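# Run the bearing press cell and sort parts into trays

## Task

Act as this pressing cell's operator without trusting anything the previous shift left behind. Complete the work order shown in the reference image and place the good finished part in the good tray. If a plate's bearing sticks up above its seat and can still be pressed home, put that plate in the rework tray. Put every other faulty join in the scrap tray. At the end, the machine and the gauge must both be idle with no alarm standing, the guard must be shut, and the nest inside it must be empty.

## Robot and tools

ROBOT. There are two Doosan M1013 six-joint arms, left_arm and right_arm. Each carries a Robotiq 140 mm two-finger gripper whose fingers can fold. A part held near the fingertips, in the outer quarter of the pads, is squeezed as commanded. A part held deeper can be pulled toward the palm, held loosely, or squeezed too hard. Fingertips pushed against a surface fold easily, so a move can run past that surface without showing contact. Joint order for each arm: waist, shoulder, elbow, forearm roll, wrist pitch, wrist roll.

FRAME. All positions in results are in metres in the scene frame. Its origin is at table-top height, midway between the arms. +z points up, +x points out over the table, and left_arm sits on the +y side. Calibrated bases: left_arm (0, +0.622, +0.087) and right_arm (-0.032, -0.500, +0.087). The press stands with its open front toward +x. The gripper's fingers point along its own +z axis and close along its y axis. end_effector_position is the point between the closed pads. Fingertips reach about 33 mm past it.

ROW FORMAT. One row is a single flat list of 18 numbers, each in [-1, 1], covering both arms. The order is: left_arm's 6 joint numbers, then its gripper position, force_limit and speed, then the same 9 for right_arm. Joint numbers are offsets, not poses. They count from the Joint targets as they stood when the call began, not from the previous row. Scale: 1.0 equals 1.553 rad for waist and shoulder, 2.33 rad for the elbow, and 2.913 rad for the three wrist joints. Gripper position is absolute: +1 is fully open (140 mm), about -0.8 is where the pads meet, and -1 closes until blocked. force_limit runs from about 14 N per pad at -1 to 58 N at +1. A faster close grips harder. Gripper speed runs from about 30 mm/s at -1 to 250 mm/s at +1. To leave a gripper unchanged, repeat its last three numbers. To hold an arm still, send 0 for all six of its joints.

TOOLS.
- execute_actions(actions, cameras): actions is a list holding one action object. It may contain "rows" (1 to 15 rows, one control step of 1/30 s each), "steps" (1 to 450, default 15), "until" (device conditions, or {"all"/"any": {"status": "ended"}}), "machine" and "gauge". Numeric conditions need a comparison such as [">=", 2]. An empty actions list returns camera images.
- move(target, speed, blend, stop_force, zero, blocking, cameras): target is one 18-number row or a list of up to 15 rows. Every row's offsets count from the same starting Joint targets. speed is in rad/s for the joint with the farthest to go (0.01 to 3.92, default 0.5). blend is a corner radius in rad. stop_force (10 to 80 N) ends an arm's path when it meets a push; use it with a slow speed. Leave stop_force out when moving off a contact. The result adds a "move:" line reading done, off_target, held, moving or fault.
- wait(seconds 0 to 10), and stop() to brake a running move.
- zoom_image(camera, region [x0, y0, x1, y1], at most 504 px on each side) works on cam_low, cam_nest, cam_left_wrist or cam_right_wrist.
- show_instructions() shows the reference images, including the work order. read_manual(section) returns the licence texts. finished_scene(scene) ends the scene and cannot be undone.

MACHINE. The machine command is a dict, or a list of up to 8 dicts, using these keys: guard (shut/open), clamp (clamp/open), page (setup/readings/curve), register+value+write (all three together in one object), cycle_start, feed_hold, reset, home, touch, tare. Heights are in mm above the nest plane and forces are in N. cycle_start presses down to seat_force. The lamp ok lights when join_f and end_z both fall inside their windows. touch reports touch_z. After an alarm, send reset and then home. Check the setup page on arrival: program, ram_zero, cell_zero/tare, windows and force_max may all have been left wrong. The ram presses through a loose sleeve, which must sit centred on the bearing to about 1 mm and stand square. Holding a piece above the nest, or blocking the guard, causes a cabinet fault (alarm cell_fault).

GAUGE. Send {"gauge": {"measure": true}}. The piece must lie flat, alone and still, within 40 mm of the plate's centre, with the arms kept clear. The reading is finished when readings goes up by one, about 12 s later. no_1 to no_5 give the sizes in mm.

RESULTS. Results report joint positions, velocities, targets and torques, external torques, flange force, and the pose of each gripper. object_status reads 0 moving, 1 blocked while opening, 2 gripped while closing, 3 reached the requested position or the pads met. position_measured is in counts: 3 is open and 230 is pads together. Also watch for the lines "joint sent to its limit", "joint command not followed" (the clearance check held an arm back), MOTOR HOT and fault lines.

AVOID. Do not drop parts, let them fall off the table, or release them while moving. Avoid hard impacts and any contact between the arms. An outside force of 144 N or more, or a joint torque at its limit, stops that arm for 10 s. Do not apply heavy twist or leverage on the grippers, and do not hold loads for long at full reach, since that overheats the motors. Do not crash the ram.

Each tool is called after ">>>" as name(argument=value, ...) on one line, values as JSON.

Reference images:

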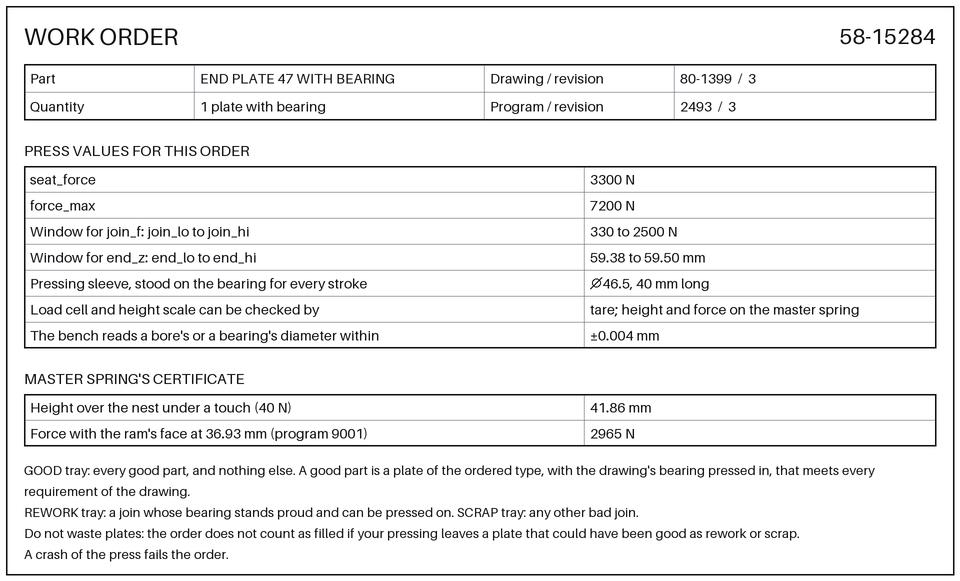

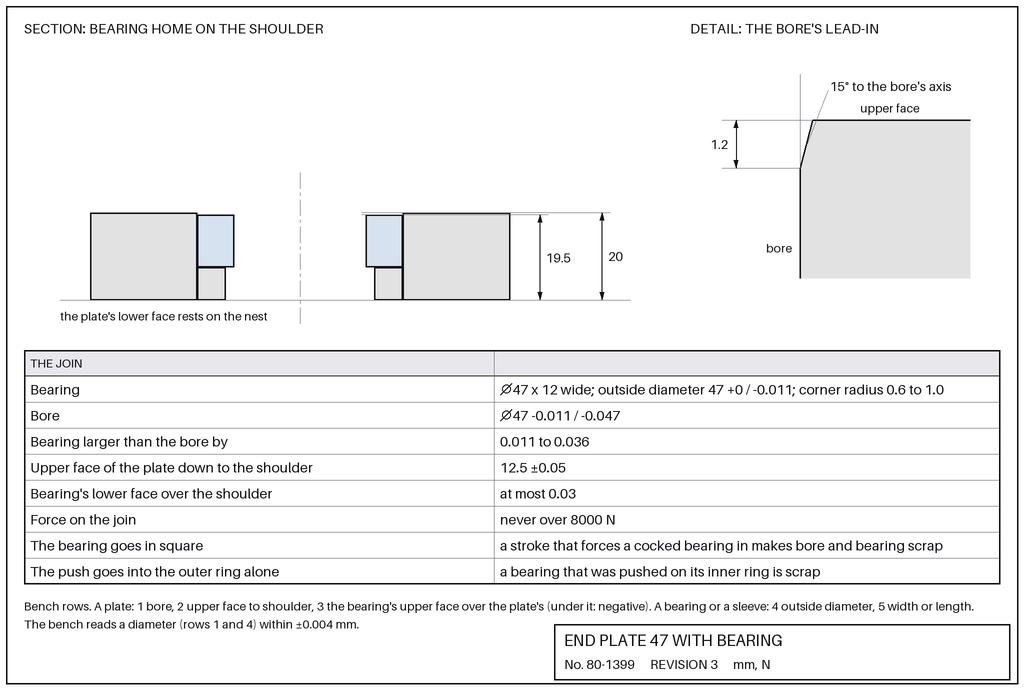

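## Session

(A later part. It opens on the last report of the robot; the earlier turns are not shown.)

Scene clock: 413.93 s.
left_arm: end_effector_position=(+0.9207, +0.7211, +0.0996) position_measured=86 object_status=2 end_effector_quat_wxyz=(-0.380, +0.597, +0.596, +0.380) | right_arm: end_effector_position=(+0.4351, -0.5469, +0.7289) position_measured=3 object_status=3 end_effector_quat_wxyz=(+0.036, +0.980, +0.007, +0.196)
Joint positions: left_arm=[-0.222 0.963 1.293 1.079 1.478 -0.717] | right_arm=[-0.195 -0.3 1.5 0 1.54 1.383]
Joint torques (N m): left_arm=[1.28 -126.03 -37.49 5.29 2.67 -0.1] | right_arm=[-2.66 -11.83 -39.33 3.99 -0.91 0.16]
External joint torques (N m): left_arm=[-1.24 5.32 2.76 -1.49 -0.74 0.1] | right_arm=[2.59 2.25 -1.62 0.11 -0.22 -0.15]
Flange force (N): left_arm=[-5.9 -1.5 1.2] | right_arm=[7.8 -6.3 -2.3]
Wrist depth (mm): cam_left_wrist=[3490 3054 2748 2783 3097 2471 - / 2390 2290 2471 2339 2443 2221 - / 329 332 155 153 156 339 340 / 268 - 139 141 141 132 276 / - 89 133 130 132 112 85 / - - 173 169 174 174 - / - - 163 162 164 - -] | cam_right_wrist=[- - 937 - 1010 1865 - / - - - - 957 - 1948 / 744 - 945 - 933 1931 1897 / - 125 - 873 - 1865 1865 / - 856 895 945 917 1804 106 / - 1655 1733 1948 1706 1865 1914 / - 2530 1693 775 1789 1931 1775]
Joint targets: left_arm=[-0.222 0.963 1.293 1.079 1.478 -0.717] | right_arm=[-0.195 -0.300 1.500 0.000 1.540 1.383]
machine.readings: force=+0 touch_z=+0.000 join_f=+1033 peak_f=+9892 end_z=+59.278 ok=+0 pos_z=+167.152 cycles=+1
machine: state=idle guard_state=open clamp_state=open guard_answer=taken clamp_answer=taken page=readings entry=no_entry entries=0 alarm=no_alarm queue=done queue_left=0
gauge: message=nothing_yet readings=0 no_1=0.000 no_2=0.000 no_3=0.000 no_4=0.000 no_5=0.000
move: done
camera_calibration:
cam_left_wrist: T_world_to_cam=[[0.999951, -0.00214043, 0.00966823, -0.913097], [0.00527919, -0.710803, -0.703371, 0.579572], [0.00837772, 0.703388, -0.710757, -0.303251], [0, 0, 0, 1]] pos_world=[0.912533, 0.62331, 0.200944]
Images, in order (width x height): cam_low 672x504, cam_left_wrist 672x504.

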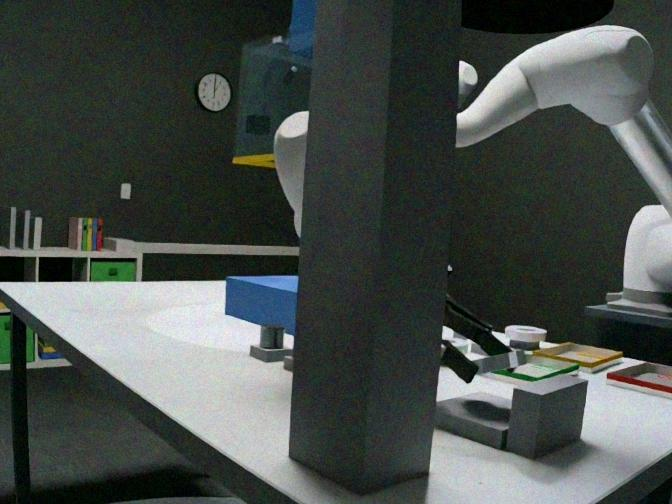

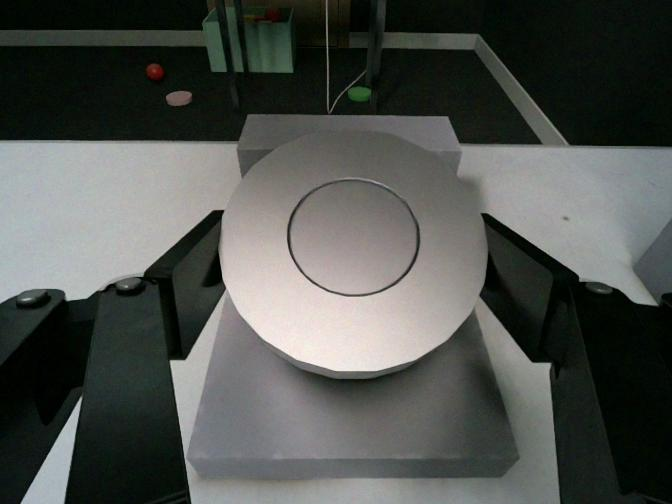

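>>> move(target=[0.0095, 0.0149, 0.0027, 0.0039, -0.0081, -0.0075, -1, 0.2, -1, 0, 0, 0, 0, 0, 0, 1, 1, 1], speed=0.04, cameras=["cam_left_wrist"])

>>> move(target=[0, 0.02666, -0.0020, 0.0014, -0.0058, -0.0113, -1, 0.2, -1, 0, 0, 0, 0, 0, 0, 1, 1, 1], speed=0.012, stop_force=15, cameras=["cam_left_wrist", "cam_low"])

Scene clock: 438.70 s.
left_arm: end_effector_position=(+0.9210, +0.7352, +0.0752) position_measured=86 object_status=2 end_effector_quat_wxyz=(-0.380, +0.596, +0.596, +0.380) | right_arm: end_effector_position=(+0.4351, -0.5469, +0.7289) position_measured=3 object_status=3 end_effector_quat_wxyz=(+0.036, +0.980, +0.007, +0.196)
Joint positions: left_arm=[-0.208 0.986 1.299 1.09 1.455 -0.739] | right_arm=[-0.195 -0.3 1.5 0 1.54 1.383]
Joint torques (N m): left_arm=[1.4 -127.91 -36.82 4.96 2.87 -0.02] | right_arm=[-2.87 -11.91 -39.33 3.98 -0.9 0.08]
External joint torques (N m): left_arm=[-1.66 6.43 2.68 -1.25 -0.9 0.02] | right_arm=[2.83 2.3 -1.66 0.13 -0.24 -0.08]
Flange force (N): left_arm=[-7.3 -0.3 1.3] | right_arm=[8.2 -7.2 -2.3]
Wrist depth (mm): cam_left_wrist=[3187 3436 2649 2748 2715 2267 1333 / 2390 2244 2244 186 - 2244 1325 / 288 289 155 151 154 282 296 / 235 245 139 141 142 132 242 / - 89 133 130 132 113 85 / - - 148 144 148 148 - / - - 133 134 134 134 -] | cam_right_wrist=[- - - 945 - 2019 1733 / - - - 917 - 2158 1948 / 754 - 996 - - 2019 1965 / - 126 860 - 913 1834 1914 / - 146 - - - 1881 106 / - 1693 1733 1834 1720 1865 1819 / - 1667 1747 880 1643 1834 1865]
Joint targets: left_arm=[-0.207 0.986 1.299 1.090 1.455 -0.739] | right_arm=[-0.195 -0.300 1.500 0.000 1.540 1.383]
machine.readings: force=+0 touch_z=+0.000 join_f=+1033 peak_f=+9892 end_z=+59.278 ok=+0 pos_z=+167.152 cycles=+1
machine: state=idle guard_state=open clamp_state=open guard_answer=taken clamp_answer=taken page=readings entry=no_entry entries=0 alarm=no_alarm queue=done queue_left=0
gauge: message=nothing_yet readings=0 no_1=0.000 no_2=0.000 no_3=0.000 no_4=0.000 no_5=0.000
move: done
camera_calibration:
cam_left_wrist: T_world_to_cam=[[0.999944, -0.00143565, 0.0105198, -0.913725], [0.00637781, -0.710912, -0.703252, 0.571546], [0.00848827, 0.70328, -0.710863, -0.330456], [0, 0, 0, 1]] pos_world=[0.912833, 0.63741, 0.176645]
Images, in order (width x height): cam_left_wrist 672x504.

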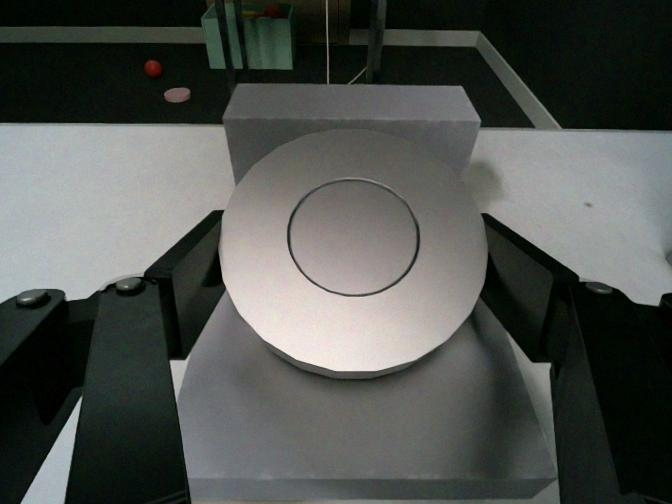

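Scene clock: 440.97 s.
left_arm: end_effector_position=(+0.9212, +0.7353, +0.0575) position_measured=86 object_status=2 end_effector_quat_wxyz=(-0.380, +0.596, +0.596, +0.380) | right_arm: end_effector_position=(+0.4351, -0.5469, +0.7289) position_measured=3 object_status=3 end_effector_quat_wxyz=(+0.036, +0.980, +0.007, +0.196)
Joint positions: left_arm=[-0.207 1.006 1.297 1.092 1.447 -0.755] | right_arm=[-0.195 -0.3 1.5 0 1.54 1.383]
Joint torques (N m): left_arm=[0.51 -109.83 -32.15 1.39 -3.3 0.31] | right_arm=[-2.65 -11.94 -39.33 3.96 -0.93 0.16]
External joint torques (N m): left_arm=[-0.6 -12.05 -1.41 2.23 5.31 -0.31] | right_arm=[2.58 2.24 -1.75 0.15 -0.21 -0.15]
Flange force (N): left_arm=[13.2 -8.6 -7.6] | right_arm=[8.0 -6.2 -2.6]
Wrist depth (mm): cam_left_wrist=[3054 2783 2471 2783 3141 - 1963 / 313 335 - 179 - 1963 321 / 258 258 197 158 155 278 279 / 218 219 138 139 139 122 209 / - 89 134 124 127 113 85 / - - 132 130 130 134 - / - - 119 120 120 120 -] | cam_right_wrist=[- 913 921 - - 1819 2057 / 818 847 921 - - 1931 2116 / 762 853 891 921 937 1834 1897 / - 778 887 884 949 1897 1914 / - 117 - - - 1789 106 / - 1706 1720 - 1819 1804 1804 / - 1680 2076 1706 1819 1775 1897]
Joint targets: left_arm=[-0.207 1.006 1.297 1.092 1.447 -0.755] | right_arm=[-0.195 -0.300 1.500 0.000 1.540 1.383]
machine.readings: force=+0 touch_z=+0.000 join_f=+1033 peak_f=+9892 end_z=+59.278 ok=+0 pos_z=+167.152 cycles=+1
machine: state=idle guard_state=open clamp_state=open guard_answer=taken clamp_answer=taken page=readings entry=no_entry entries=0 alarm=no_alarm queue=done queue_left=0
gauge: message=nothing_yet readings=0 no_1=0.000 no_2=0.000 no_3=0.000 no_4=0.000 no_5=0.000
move: contact (left_arm); left_arm: the shoulder is farthest, 0.021 rad from its target
camera_calibration:
cam_left_wrist: T_world_to_cam=[[0.999942, -0.00129882, 0.0106615, -0.913846], [0.0065765, -0.710764, -0.7034, 0.558846], [0.00849137, 0.70343, -0.710714, -0.343304], [0, 0, 0, 1]] pos_world=[0.913034, 0.637511, 0.158845]
Images, in order (width x height): cam_low 672x504, cam_left_wrist 672x504.

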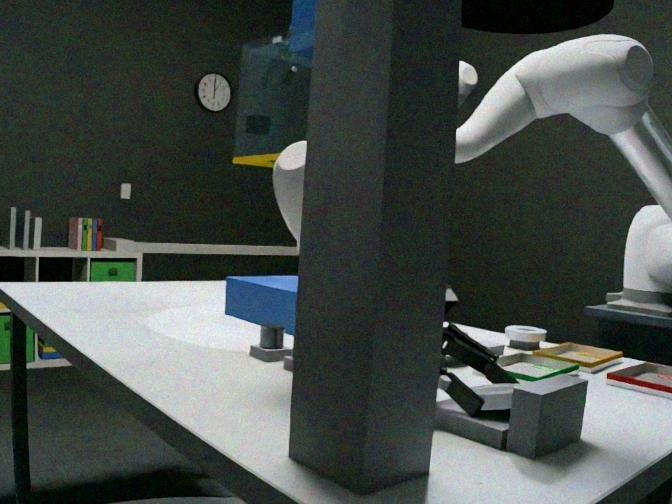

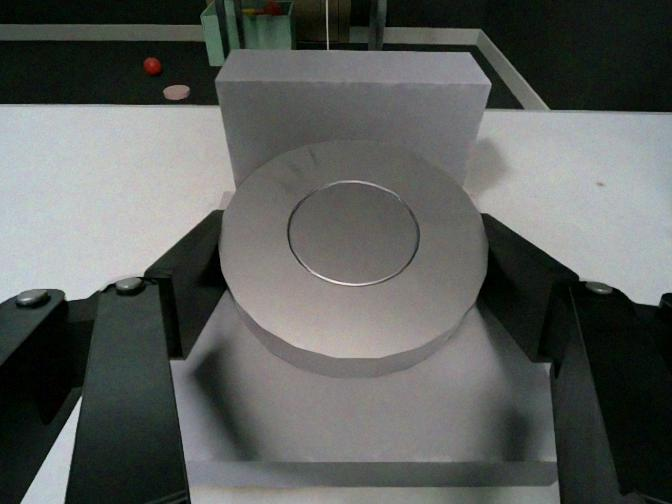

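>>> move(target=[0, 0.0138, -0.0011, 0.0009, -0.0032, -0.0057, -1, 0.2, -1, 0, 0, 0, 0, 0, 0, 1, 1, 1], speed=0.012, stop_force=20, cameras=["cam_left_wrist", "cam_low"])

>>> zoom_image(camera="cam_low", region=[420, 300, 600, 480])

Scene clock: 448.67 s.
left_arm: end_effector_position=(+0.9212, +0.7354, +0.0564) position_measured=86 object_status=2 end_effector_quat_wxyz=(-0.380, +0.596, +0.596, +0.380) | right_arm: end_effector_position=(+0.4351, -0.5469, +0.7289) position_measured=3 object_status=3 end_effector_quat_wxyz=(+0.036, +0.980, +0.007, +0.196)
Joint positions: left_arm=[-0.207 1.008 1.296 1.092 1.446 -0.756] | right_arm=[-0.195 -0.3 1.5 0 1.54 1.383]
Joint torques (N m): left_arm=[6.1 -87.5 -24.57 -3.07 -9.74 1.16] | right_arm=[-2.78 -11.63 -39.36 3.97 -0.89 0.15]
External joint torques (N m): left_arm=[-5.86 -34.68 -9.05 6.69 11.75 -1.16] | right_arm=[2.73 2.13 -1.53 0.12 -0.25 -0.14]
Flange force (N): left_arm=[34.2 -14.2 -24.5] | right_arm=[7.5 -6.7 -2.1]
Wrist depth (mm): cam_left_wrist=[3012 2932 2527 2715 4072 - - / 2314 2932 - - 184 327 311 / 257 257 197 158 155 266 265 / 218 218 138 139 139 132 216 / - 89 134 123 126 113 85 / - - 132 129 130 133 - / - - 119 119 120 120 -] | cam_right_wrist=[898 863 929 965 953 1804 1948 / - - 933 895 - 1914 1497 / 712 837 - 891 906 2019 2116 / - 124 - - 933 1865 123 / - 135 - - - 1819 106 / - 1761 1804 1680 2057 1819 1850 / - 1693 1761 895 1733 1804 1775]
Joint targets: left_arm=[-0.207 1.008 1.296 1.092 1.446 -0.756] | right_arm=[-0.195 -0.300 1.500 0.000 1.540 1.383]
machine.readings: force=+0 touch_z=+0.000 join_f=+1033 peak_f=+9892 end_z=+59.278 ok=+0 pos_z=+167.152 cycles=+1
machine: state=idle guard_state=open clamp_state=open guard_answer=taken clamp_answer=taken page=readings entry=no_entry entries=0 alarm=no_alarm queue=done queue_left=0
gauge: message=nothing_yet readings=0 no_1=0.000 no_2=0.000 no_3=0.000 no_4=0.000 no_5=0.000
move: contact (left_arm); left_arm: the shoulder is farthest, 0.020 rad from its target
camera_calibration:
cam_left_wrist: T_world_to_cam=[[0.999939, -0.00116177, 0.0109445, -0.913964], [0.00687539, -0.710567, -0.703595, 0.557706], [0.00859421, 0.703628, -0.710516, -0.344337], [0, 0, 0, 1]] pos_world=[0.913034, 0.637511, 0.157745]
Images, in order (width x height): cam_low 672x504, cam_left_wrist 672x504.

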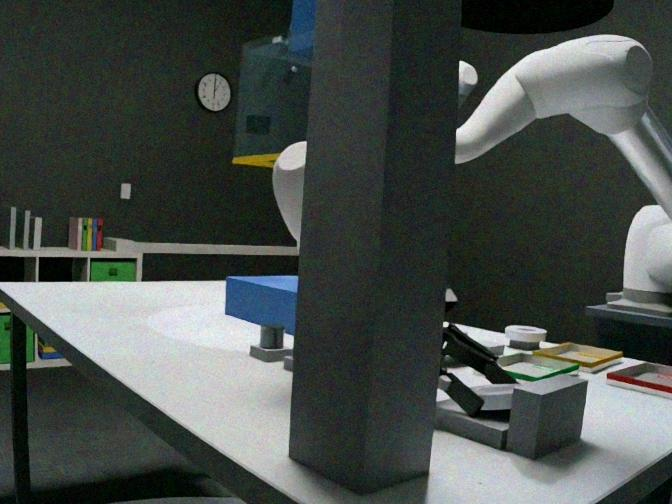

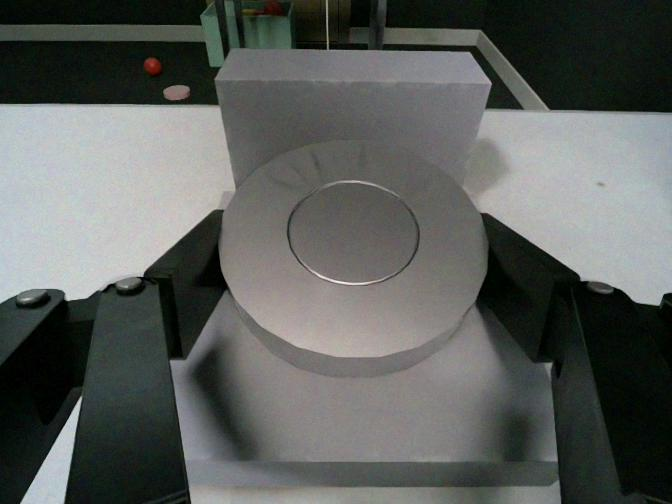

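Scaled by 2.800 from the camera's 672x504 image, which has a finer 960x720 frame.

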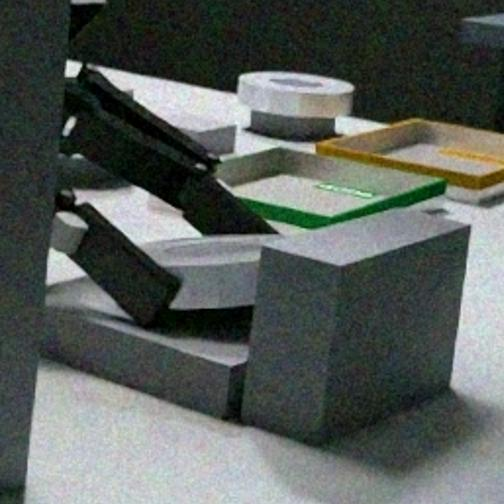

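>>> move(target=[0.0217, -0.0492, 0.0085, -0.0470, -0.0406, 0.0312, -1, 0.2, -1, 0, 0, 0, 0, 0, 0, 1, 1, 1], speed=0.06, cameras=["cam_left_wrist", "cam_low"])

>>> zoom_image(camera="cam_low", region=[420, 300, 600, 480])

Scene clock: 474.67 s.
left_arm: end_effector_position=(+0.9210, +0.7355, +0.0647) position_measured=86 object_status=2 end_effector_quat_wxyz=(-0.321, +0.630, +0.630, +0.321) | right_arm: end_effector_position=(+0.4351, -0.5469, +0.7289) position_measured=3 object_status=3 end_effector_quat_wxyz=(+0.036, +0.980, +0.007, +0.196)
Joint positions: left_arm=[-0.174 0.931 1.316 0.956 1.328 -0.665] | right_arm=[-0.195 -0.3 1.5 0 1.54 1.383]
Joint torques (N m): left_arm=[1.5 -125.41 -37.49 5.05 2.04 0.09] | right_arm=[-2.72 -11.91 -39.49 3.96 -0.95 0.16]
External joint torques (N m): left_arm=[-1.23 7.03 2.72 -1.1 -0.43 -0.09] | right_arm=[2.67 2.4 -1.41 0.13 -0.18 -0.16]
Flange force (N): left_arm=[-7.3 1.1 2.9] | right_arm=[7.7 -6.5 -2.0]
Wrist depth (mm): cam_left_wrist=[1895 1912 - - - 1879 1271 / 270 271 - - - 278 278 / 232 233 199 158 159 236 240 / 204 209 138 139 139 132 210 / - 89 134 123 126 113 85 / - - 143 138 141 142 - / - - 145 145 145 146 -] | cam_right_wrist=[- 965 - - 983 1948 2076 / - - - - 949 1897 1931 / - - - - 978 1914 1865 / - - 895 - 853 1931 1914 / - 115 - - - 1834 106 / - 1720 1720 1680 1693 1897 1819 / - 1607 762 917 1789 1881 1819]
Joint targets: left_arm=[-0.174 0.931 1.316 0.956 1.328 -0.665] | right_arm=[-0.195 -0.300 1.500 0.000 1.540 1.383]
machine.readings: force=+0 touch_z=+0.000 join_f=+1033 peak_f=+9892 end_z=+59.278 ok=+0 pos_z=+167.152 cycles=+1
machine: state=idle guard_state=open clamp_state=open guard_answer=taken clamp_answer=taken page=readings entry=no_entry entries=0 alarm=no_alarm queue=done queue_left=0
gauge: message=nothing_yet readings=0 no_1=0.000 no_2=0.000 no_3=0.000 no_4=0.000 no_5=0.000
move: done
camera_calibration:
cam_left_wrist: T_world_to_cam=[[0.999943, -0.0000509254, 0.0106496, -0.914696], [0.00587357, -0.831512, -0.555475, 0.643934], [0.00888354, 0.555506, -0.831465, -0.222011], [0, 0, 0, 1]] pos_world=[0.912834, 0.658721, 0.182836]
Images, in order (width x height): cam_low 672x504, cam_left_wrist 672x504.

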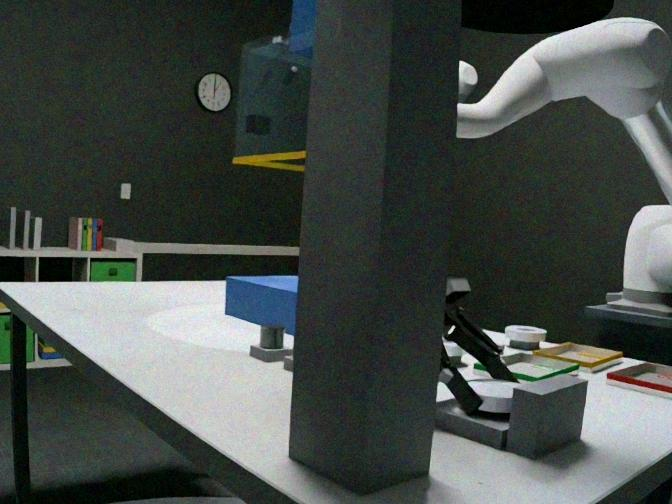

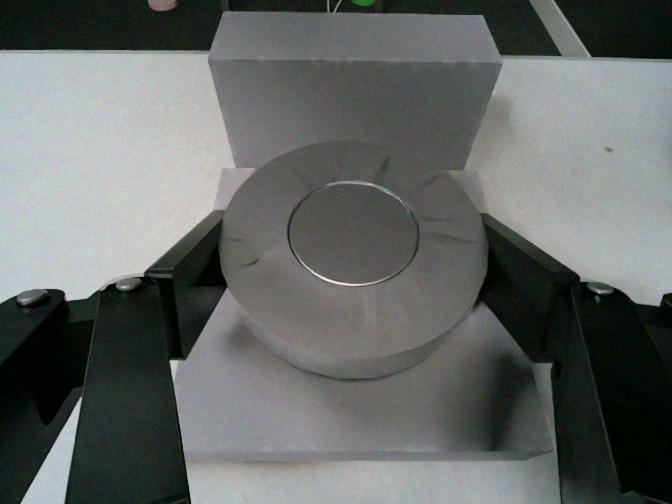

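Scaled by 2.800 from the camera's 672x504 image, which has a finer 960x720 frame.

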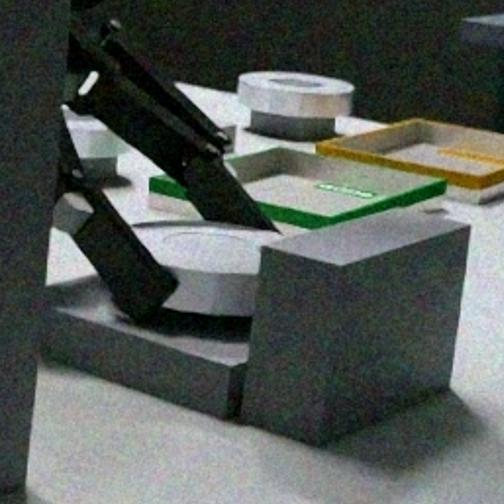

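>>> move(target=[0, 0.01713, 0.0003, 0.0020, -0.0054, -0.0079, -1, 0.2, -1, 0, 0, 0, 0, 0, 0, 1, 1, 1], speed=0.012, stop_force=15, cameras=["cam_left_wrist", "cam_low"])

>>> zoom_image(camera="cam_low", region=[420, 300, 600, 480])

Scene clock: 487.00 s.
left_arm: end_effector_position=(+0.9211, +0.7356, +0.0630) position_measured=86 object_status=2 end_effector_quat_wxyz=(-0.321, +0.630, +0.630, +0.321) | right_arm: end_effector_position=(+0.4351, -0.5469, +0.7289) position_measured=3 object_status=3 end_effector_quat_wxyz=(+0.036, +0.980, +0.007, +0.196)
Joint positions: left_arm=[-0.174 0.933 1.316 0.956 1.327 -0.667] | right_arm=[-0.195 -0.3 1.5 0 1.54 1.383]
Joint torques (N m): left_arm=[5.71 -105.83 -30.38 1.78 -1.61 0.58] | right_arm=[-2.62 -11.91 -39.31 4 -0.97 0.15]
External joint torques (N m): left_arm=[-5.71 -12.99 -4.47 2.17 3.23 -0.58] | right_arm=[2.55 2.45 -1.54 0.08 -0.16 -0.15]
Flange force (N): left_arm=[8.1 -4.5 -14.2] | right_arm=[8.0 -6.2 -2.3]
Wrist depth (mm): cam_left_wrist=[2074 1929 1963 177 1946 1981 1895 / 262 269 - - - 283 264 / 244 232 198 157 159 236 237 / 202 208 138 139 139 132 208 / - 89 134 123 126 113 85 / - - 139 137 137 137 - / - - 144 144 145 144 -] | cam_right_wrist=[887 906 - 937 957 2317 2019 / - - 933 945 925 1948 1914 / 734 - 853 953 965 1897 1914 / - - - - - 1850 1931 / - 116 - - - - 106 / - 1804 1747 2038 1804 1804 - / - 1693 756 887 1630 1733 1761]
Joint targets: left_arm=[-0.174 0.933 1.316 0.956 1.327 -0.667] | right_arm=[-0.195 -0.300 1.500 0.000 1.540 1.383]
machine.readings: force=+0 touch_z=+0.000 join_f=+1033 peak_f=+9892 end_z=+59.278 ok=+0 pos_z=+167.152 cycles=+1
machine: state=idle guard_state=open clamp_state=open guard_answer=taken clamp_answer=taken page=readings entry=no_entry entries=0 alarm=no_alarm queue=done queue_left=0
gauge: message=nothing_yet readings=0 no_1=0.000 no_2=0.000 no_3=0.000 no_4=0.000 no_5=0.000
move: contact (left_arm); left_arm: the shoulder is farthest, 0.025 rad from its target
camera_calibration:
cam_left_wrist: T_world_to_cam=[[0.999939, -0.0000563067, 0.0110105, -0.914736], [0.00607086, -0.831437, -0.555586, 0.64278], [0.00918586, 0.555619, -0.831386, -0.223789], [0, 0, 0, 1]] pos_world=[0.912834, 0.658721, 0.181136]
Images, in order (width x height): cam_low 672x504, cam_left_wrist 672x504.

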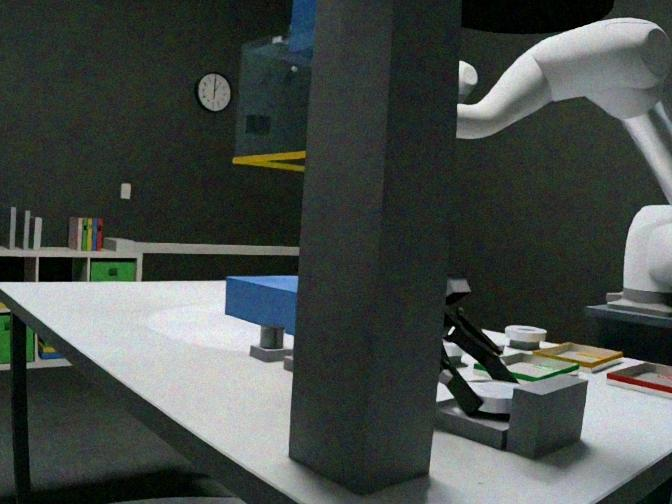

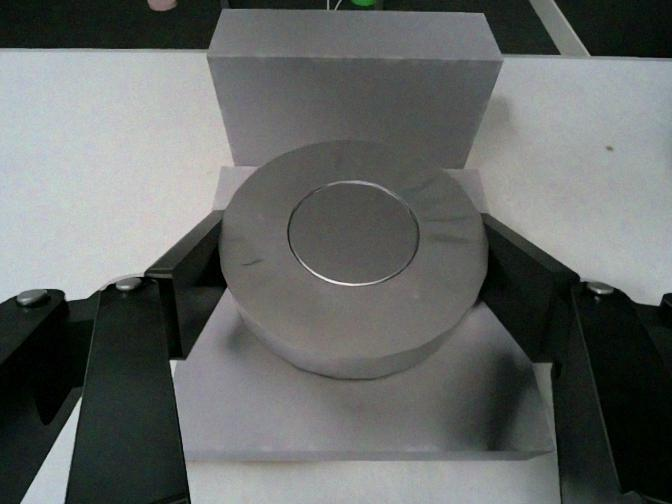

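Scaled by 2.800 from the camera's 672x504 image, which has a finer 960x720 frame.

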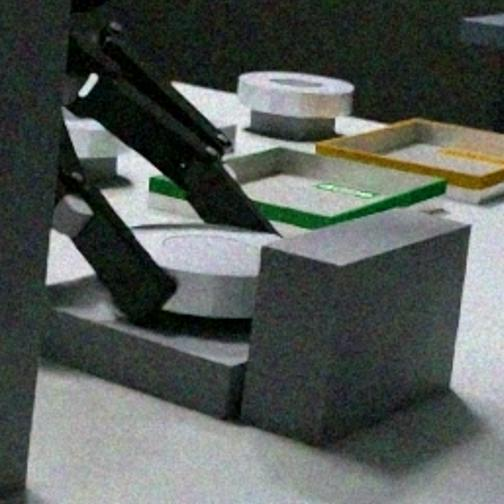

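>>> execute_actions(actions=[{"rows": [[0, 0, 0, 0, 0, 0, 0.6, 0.2, -1, 0, 0, 0, 0, 0, 0, 1, 1, 1]], "steps": 45}], cameras=["cam_left_wrist", "cam_low"])

>>> zoom_image(camera="cam_low", region=[420, 300, 600, 480])

Scene clock: 510.70 s.
left_arm: end_effector_position=(+0.9211, +0.7356, +0.0630) position_measured=53 object_status=3 end_effector_quat_wxyz=(-0.321, +0.630, +0.630, +0.321) | right_arm: end_effector_position=(+0.4351, -0.5469, +0.7289) position_measured=3 object_status=3 end_effector_quat_wxyz=(+0.036, +0.980, +0.007, +0.196)
Joint positions: left_arm=[-0.174 0.933 1.316 0.956 1.327 -0.667] | right_arm=[-0.195 -0.3 1.5 0 1.54 1.383]
Joint torques (N m): left_arm=[2.24 -121.22 -35.93 4.17 1.54 -0.14] | right_arm=[-2.4 -11.71 -39.36 3.97 -0.94 0.15]
External joint torques (N m): left_arm=[-2.3 2.36 1.01 -0.21 0.07 0.14] | right_arm=[2.3 2.16 -1.6 0.13 -0.19 -0.15]
Flange force (N): left_arm=[-3.4 0.0 -0.8] | right_arm=[7.5 -5.5 -2.3]
Wrist depth (mm): cam_left_wrist=[2017 1879 - 2094 - 1981 1317 / 268 269 - - - 284 277 / 231 230 197 170 171 235 237 / 202 132 149 150 150 140 207 / - 112 148 133 136 122 97 / - 142 139 136 140 140 - / - 145 143 144 144 144 -] | cam_right_wrist=[- - - - - 2001 1965 / - - - - - 1965 1865 / 744 786 913 - - 1865 1865 / - 126 803 - 906 1819 1881 / - 116 - 925 898 1819 106 / - 1720 1693 1230 1789 1819 1819 / - 1706 778 797 1733 1789 1897]
Joint targets: left_arm=[-0.174 0.933 1.316 0.956 1.327 -0.667] | right_arm=[-0.195 -0.300 1.500 0.000 1.540 1.383]
machine.readings: force=+0 touch_z=+0.000 join_f=+1033 peak_f=+9892 end_z=+59.278 ok=+0 pos_z=+167.152 cycles=+1
machine: state=idle guard_state=open clamp_state=open guard_answer=taken clamp_answer=taken page=readings entry=no_entry entries=0 alarm=no_alarm queue=done queue_left=0
gauge: message=nothing_yet readings=0 no_1=0.000 no_2=0.000 no_3=0.000 no_4=0.000 no_5=0.000
camera_calibration:
cam_left_wrist: T_world_to_cam=[[0.99994, 0.0000006572, 0.0109262, -0.914759], [0.00607084, -0.831468, -0.555539, 0.642792], [0.00908441, 0.555573, -0.831418, -0.22366], [0, 0, 0, 1]] pos_world=[0.912834, 0.658721, 0.181136]
Images, in order (width x height): cam_low 672x504, cam_left_wrist 672x504.

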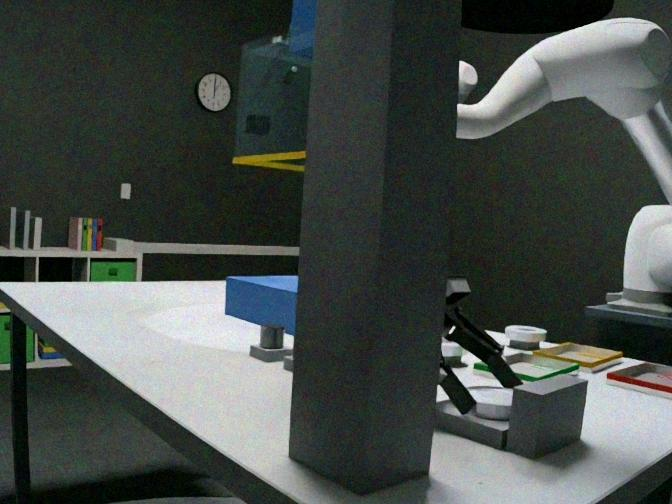

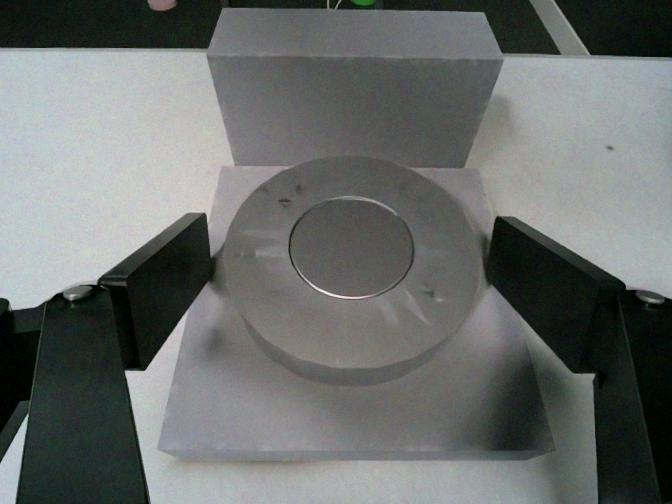

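Scaled by 2.800 from the camera's 672x504 image, which has a finer 960x720 frame.

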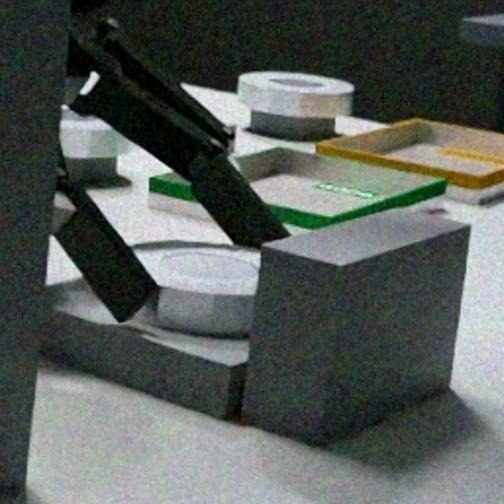

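>>> move(target=[-0.0642, -0.0261, -0.0307, -0.0228, 0.0455, 0.0141, 1, 0.2, -1, 0, 0, 0, 0, 0, 0, 1, 1, 1], speed=0.12, cameras=["cam_left_wrist", "cam_low"])

Scene clock: 539.60 s.
left_arm: end_effector_position=(+0.9210, +0.6383, +0.1336) position_measured=3 object_status=3 end_effector_quat_wxyz=(-0.321, +0.630, +0.630, +0.321) | right_arm: end_effector_position=(+0.4351, -0.5469, +0.7289) position_measured=3 object_status=3 end_effector_quat_wxyz=(+0.036, +0.980, +0.007, +0.196)
Joint positions: left_arm=[-0.273 0.893 1.245 0.89 1.46 -0.626] | right_arm=[-0.195 -0.3 1.5 0 1.54 1.383]
Joint torques (N m): left_arm=[1.93 -121.58 -38.91 4.59 1.43 -0.14] | right_arm=[-2.57 -12.1 -39.26 3.99 -0.9 0.08]
External joint torques (N m): left_arm=[-1.7 3.31 1.96 -0.19 0.09 0.14] | right_arm=[2.5 2.5 -1.72 0.11 -0.23 -0.08]
Flange force (N): left_arm=[-3.6 -1.2 0.7] | right_arm=[8.4 -6.2 -2.4]
Wrist depth (mm): cam_left_wrist=[2036 395 2390 2244 2390 1745 1548 / 384 384 369 - 386 392 286 / 326 331 315 270 317 343 273 / - 143 273 248 266 287 238 / - 251 257 255 252 255 106 / 226 231 236 232 234 235 224 / 213 208 206 212 213 212 211] | cam_right_wrist=[917 870 961 - 2392 1897 1948 / - 1038 917 - 1720 1931 1914 / - - - 974 - 1834 1881 / 772 - - 937 953 1865 1931 / - 116 898 - - 1897 106 / - 1693 1747 1477 1804 1834 1819 / - 1667 797 815 1775 1804 1881]
Joint targets: left_arm=[-0.273 0.893 1.245 0.890 1.460 -0.626] | right_arm=[-0.195 -0.300 1.500 0.000 1.540 1.383]
machine.readings: force=+0 touch_z=+0.000 join_f=+1033 peak_f=+9892 end_z=+59.278 ok=+0 pos_z=+167.152 cycles=+1
machine: state=idle guard_state=open clamp_state=open guard_answer=taken clamp_answer=taken page=readings entry=no_entry entries=0 alarm=no_alarm queue=done queue_left=0
gauge: message=nothing_yet readings=0 no_1=0.000 no_2=0.000 no_3=0.000 no_4=0.000 no_5=0.000
move: done
camera_calibration:
cam_left_wrist: T_world_to_cam=[[0.999944, 0.000647524, 0.0105181, -0.915794], [0.00637821, -0.831713, -0.555169, 0.600958], [0.00838852, 0.555205, -0.831671, -0.110055], [0, 0, 0, 1]] pos_world=[0.912833, 0.561521, 0.251736]
Images, in order (width x height): cam_low 672x504, cam_left_wrist 672x504.

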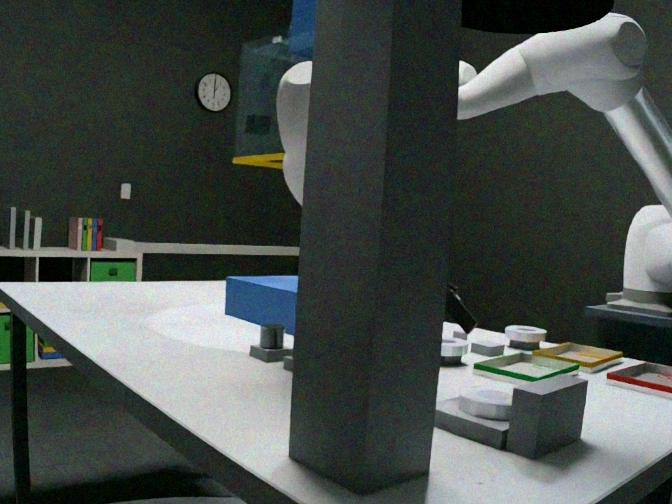

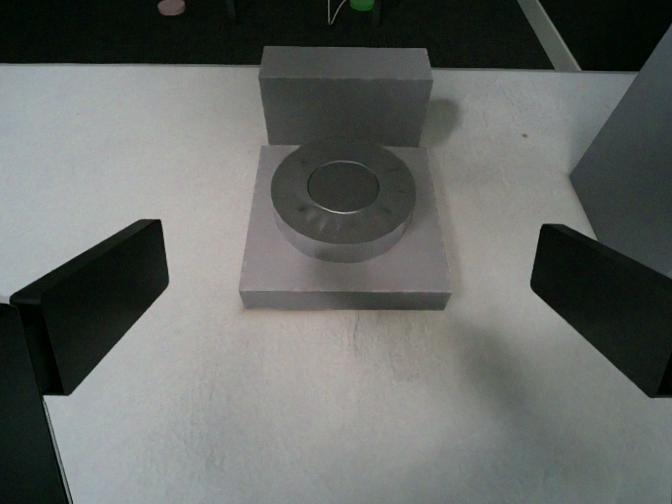

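>>> move(target=[[-0.0817, -0.2530, 0.3455, 0.3467, -0.1407, -0.1799, 1, 0.2, -1, 0, 0, 0, 0, 0, 0, 1, 1, 1], [-0.1056, -0.1386, 0.4944, 0.5866, -0.1886, -0.2749, 1, 0.2, -1, 0, 0, 0, 0, 0, 0, 1, 1, 1]], speed=[0.6, 0.5], blend=[0.15, 0], cameras=["cam_left_wrist", "cam_low"])

>>> execute_actions(actions=[{"gauge": {"measure": true}, "steps": 3}])

Scene clock: 579.47 s.
left_arm: end_effector_position=(+0.7113, +0.4851, +0.0161) position_measured=3 object_status=3 end_effector_quat_wxyz=(-0.053, +0.864, +0.019, +0.500) | right_arm: end_effector_position=(+0.4351, -0.5469, +0.7289) position_measured=3 object_status=3 end_effector_quat_wxyz=(+0.036, +0.980, +0.007, +0.196)
Joint positions: left_arm=[-0.432 0.65 2.344 2.497 0.934 -1.387] | right_arm=[-0.195 -0.3 1.5 0 1.54 1.383]
Joint torques (N m): left_arm=[11.21 -36.51 9.77 -3.74 -8.63 2.3] | right_arm=[-2.61 -11.56 -39.3 3.96 -0.96 0.11]
External joint torques (N m): left_arm=[-11.15 -37.76 -20.81 3.46 11.38 -2.31] | right_arm=[2.54 2.03 -1.65 0.14 -0.18 -0.1]
External joint torques when the fault began: left_arm=[-12.52 -85.4 -46.42 5.29 26.38 -5.24]
Flange force (N): left_arm=[47.1 14.4 -30.1] | right_arm=[7.5 -6.3 -2.4]
Flange force when the fault began (N): left_arm=[112.1 14.0 -58.4]
Wrist depth (mm): cam_left_wrist=[269 307 297 263 141 242 247 / 243 234 228 165 156 157 201 / 193 190 180 181 167 173 172 / 167 149 161 87 89 90 147 / - 131 - 74 81 81 83 / - 118 62 64 90 83 75 / - 108 57 59 86 83 73] | cam_right_wrist=[- - - - 925 1789 1948 / - - - 925 929 1897 2001 / 751 - 880 - - 1865 1948 / - 125 898 818 - 1850 1881 / - 117 - 884 - 1747 106 / - 1667 1667 1804 1834 1834 - / - 1720 722 803 1706 1834 1819]
Joint targets: left_arm=[-0.432 0.650 2.344 2.497 0.934 -1.387] | right_arm=[-0.195 -0.300 1.500 0.000 1.540 1.383]
Tool commands: left_gripper/position=+1.0 left_gripper/force_limit=+0.2 left_gripper/speed=-1.0 right_gripper/position=+1.0 right_gripper/force_limit=+1.0 right_gripper/speed=+1.0
FORCE FAULT: contact force on the left arm reached its limit, and that arm stopped for 10 seconds. The contact can be on any part of that arm, not only on its tool. That arm's remaining commands of this call were not run. That arm's target is now where it stood when the stop ended, not its last command. That arm accepts commands again.
machine.readings: force=+0 touch_z=+0.000 join_f=+1033 peak_f=+9892 end_z=+59.278 ok=+0 pos_z=+167.152 cycles=+1
machine: state=idle guard_state=open clamp_state=open guard_answer=taken clamp_answer=taken page=readings entry=no_entry entries=0 alarm=no_alarm queue=done queue_left=0
gauge: message=nothing_yet readings=0 no_1=0.000 no_2=0.000 no_3=0.000 no_4=0.000 no_5=0.000
move: fault (left_arm); path passed 1 of 2 targets; left_arm: the forearm roll is farthest, 0.102 rad from its target
camera_calibration:
cam_left_wrist: T_world_to_cam=[[0.0853462, -0.994493, -0.0608194, 0.429714], [-0.766535, -0.0265419, -0.641654, 0.570215], [0.636507, 0.101383, -0.764579, -0.348635], [0, 0, 0, 1]] pos_world=[0.622324, 0.477828, 0.125457]
Images, in order (width x height): cam_low 672x504, cam_left_wrist 672x504.

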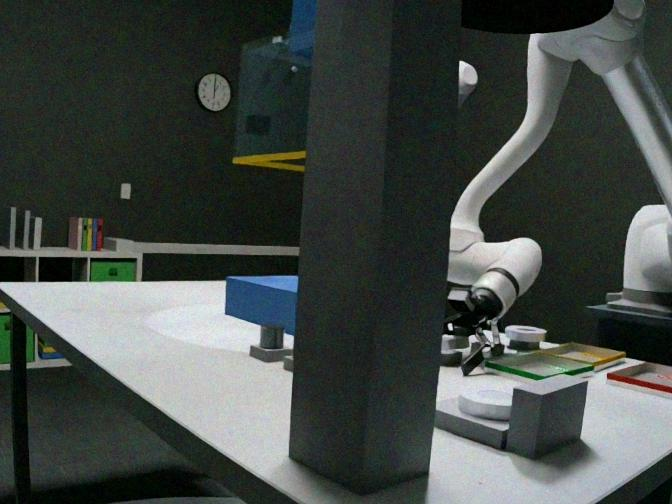

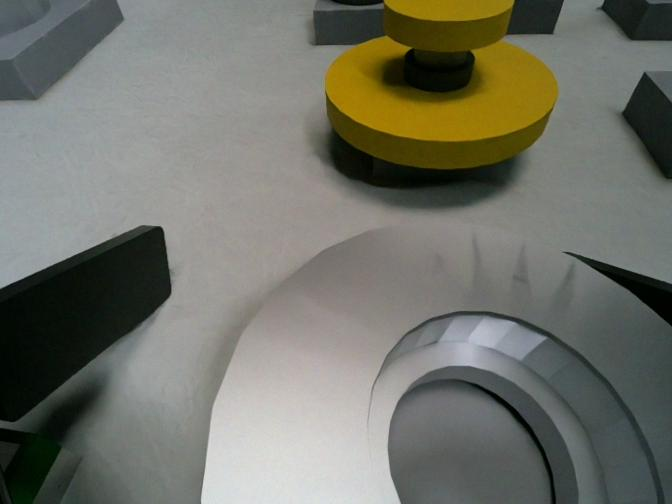

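not run: an earlier result of this reply reported a stop or a fault. Calls in your next reply go to the robot.

>>> zoom_image(camera="cam_left_wrist", region=[168, 170, 672, 504])

>>> zoom_image(camera="cam_low", region=[420, 230, 640, 400])

Scaled by 1.000.

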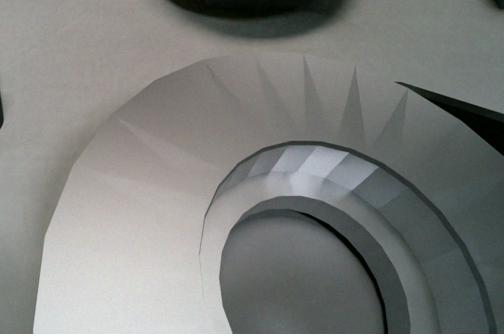

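Scaled by 2.291 from the camera's 672x504 image, which has a finer 960x720 frame.

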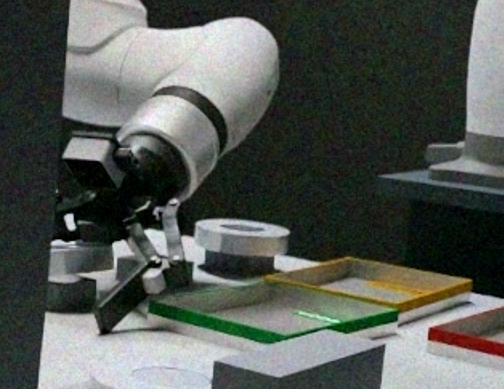

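>>> move(target=[[0, -0.0077, 0, 0, 0, 0, 1, 0.2, -1, 0, 0, 0, 0, 0, 0, 1, 1, 1], [-0.0077, -0.0077, 0, 0, 0, 0, 1, 0.2, -1, 0, 0, 0, 0, 0, 0, 1, 1, 1], [-0.0077, -0.1417, 0, 0, 0, 0, 1, 0.2, -1, 0, 0, 0, 0, 0, 0, 1, 1, 1]], speed=0.06, cameras=["cam_left_wrist", "cam_low"])

Scene clock: 609.03 s.
left_arm: end_effector_position=(+0.7381, +0.4620, +0.1737) position_measured=3 object_status=3 end_effector_quat_wxyz=(-0.005, +0.813, +0.044, +0.581) | right_arm: end_effector_position=(+0.4351, -0.5469, +0.7289) position_measured=3 object_status=3 end_effector_quat_wxyz=(+0.036, +0.980, +0.007, +0.196)
Joint positions: left_arm=[-0.444 0.43 2.344 2.497 0.934 -1.387] | right_arm=[-0.195 -0.3 1.5 0 1.54 1.383]
Joint torques (N m): left_arm=[2.04 -66.96 -21.11 -0.55 2.82 -0.01] | right_arm=[-2.41 -11.57 -39.32 3.93 -0.95 0.12]
External joint torques (N m): left_arm=[-1.98 3.3 0.7 -0.15 0.13 0.01] | right_arm=[2.35 2.06 -1.57 0.17 -0.18 -0.11]
Flange force (N): left_arm=[-7.3 4.4 1.2] | right_arm=[7.3 -5.7 -2.3]
Wrist depth (mm): cam_left_wrist=[435 432 - - - 1018 1099 / 507 495 - - - - - / 499 517 588 - - - 564 / 347 143 407 370 388 149 447 / - 307 332 257 344 - 106 / 265 277 279 246 275 277 101 / 242 240 237 240 250 254 255] | cam_right_wrist=[- - - - - 1983 2001 / - - - - - 1850 1983 / 754 - - - 1158 1914 1865 / - - - - - 147 1897 / - 116 - - 906 1819 106 / - 1655 1630 1747 1819 1747 - / - 1680 917 1720 1630 1747 -]
Joint targets: left_arm=[-0.444 0.430 2.344 2.497 0.934 -1.387] | right_arm=[-0.195 -0.300 1.500 0.000 1.540 1.383]
machine.readings: force=+0 touch_z=+0.000 join_f=+1033 peak_f=+9892 end_z=+59.278 ok=+0 pos_z=+167.152 cycles=+1
machine: state=idle guard_state=open clamp_state=open guard_answer=taken clamp_answer=taken page=readings entry=no_entry entries=0 alarm=no_alarm queue=done queue_left=0
gauge: message=nothing_yet readings=0 no_1=0.000 no_2=0.000 no_3=0.000 no_4=0.000 no_5=0.000
move: done
camera_calibration:
cam_left_wrist: T_world_to_cam=[[0.0740437, -0.995786, 0.0541031, 0.402931], [-0.627799, -0.0886966, -0.773306, 0.640475], [0.774846, 0.0232926, -0.631721, -0.331999], [0, 0, 0, 1]] pos_world=[0.629503, 0.465775, 0.263752]
Images, in order (width x height): cam_low 672x504, cam_left_wrist 672x504.

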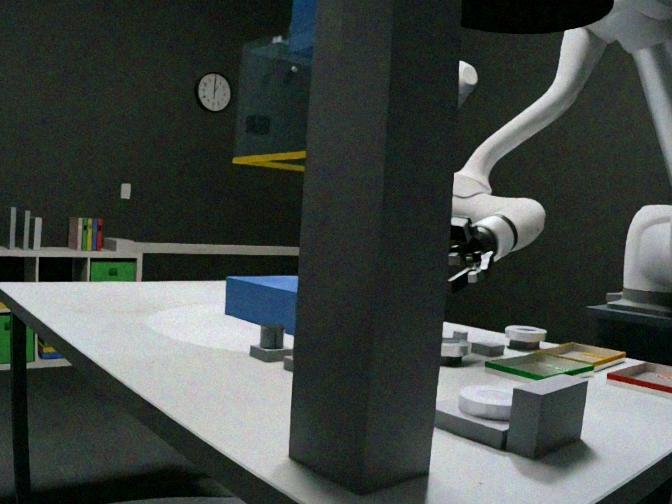

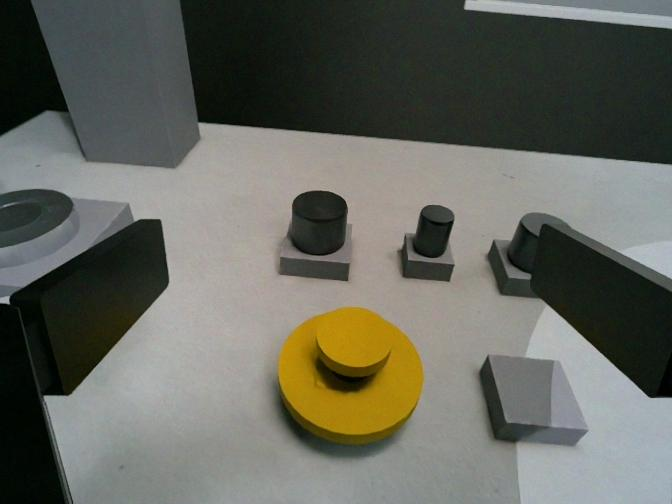

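>>> execute_actions(actions=[{"gauge": {"measure": true}, "steps": 3}])

>>> zoom_image(camera="cam_left_wrist", region=[240, 160, 640, 460])

Scene clock: 614.57 s.
left_arm: end_effector_position=(+0.7381, +0.4620, +0.1738) position_measured=3 object_status=3 end_effector_quat_wxyz=(-0.005, +0.813, +0.044, +0.581) | right_arm: end_effector_position=(+0.4351, -0.5469, +0.7289) position_measured=3 object_status=3 end_effector_quat_wxyz=(+0.036, +0.980, +0.007, +0.196)
Joint positions: left_arm=[-0.444 0.43 2.344 2.497 0.934 -1.387] | right_arm=[-0.195 -0.3 1.5 0 1.54 1.383]
Joint torques (N m): left_arm=[1.82 -65.7 -20.8 -0.59 2.81 -0.08] | right_arm=[-2.78 -12.17 -39.31 3.97 -0.93 0.12]
External joint torques (N m): left_arm=[-1.75 1.88 0.43 -0.11 0.13 0.08] | right_arm=[2.73 2.61 -1.63 0.13 -0.21 -0.12]
Flange force (N): left_arm=[-4.5 3.8 -0.1] | right_arm=[8.5 -6.7 -2.3]
Wrist depth (mm): cam_left_wrist=[437 448 - - - 1145 1249 / - 500 1516 1447 - 1301 - / 464 503 - 534 562 591 - / 348 143 - 377 375 366 130 / - 305 330 269 318 329 106 / 267 277 279 248 273 - 101 / 244 240 244 240 251 256 -] | cam_right_wrist=[913 870 - 1010 965 1881 1948 / - 762 - 983 933 1881 1914 / 729 - 921 937 - 1865 1897 / - 146 895 - 913 1850 1881 / - 118 - - - 1850 106 / - 1720 1747 1618 1850 1834 1914 / - 1667 1618 898 1720 1761 1834]
Joint targets: left_arm=[-0.444 0.430 2.344 2.497 0.934 -1.387] | right_arm=[-0.195 -0.300 1.500 0.000 1.540 1.383]
Tool commands: left_gripper/position=+1.0 left_gripper/force_limit=+0.2 left_gripper/speed=-1.0 right_gripper/position=+1.0 right_gripper/force_limit=+1.0 right_gripper/speed=+1.0
machine.readings: force=+0 touch_z=+0.000 join_f=+1033 peak_f=+9892 end_z=+59.278 ok=+0 pos_z=+167.152 cycles=+1
machine: state=idle guard_state=open clamp_state=open guard_answer=taken clamp_answer=taken page=readings entry=no_entry entries=0 alarm=no_alarm queue=done queue_left=0
gauge: state=busy message=measure_taken readings=0 no_1=0.000 no_2=0.000 no_3=0.000 no_4=0.000 no_5=0.000

Scaled by 1.260 from the camera's 672x504 image, which has a finer 960x720 frame.
This view is cut from an older image: the scene may have changed since it was taken.

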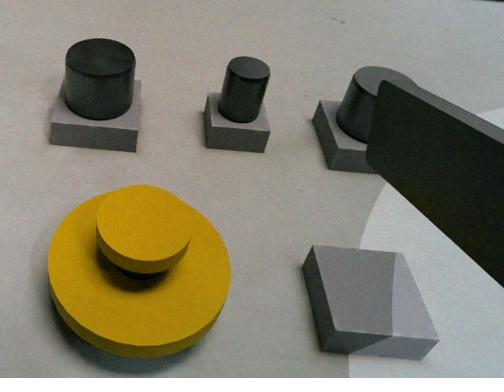

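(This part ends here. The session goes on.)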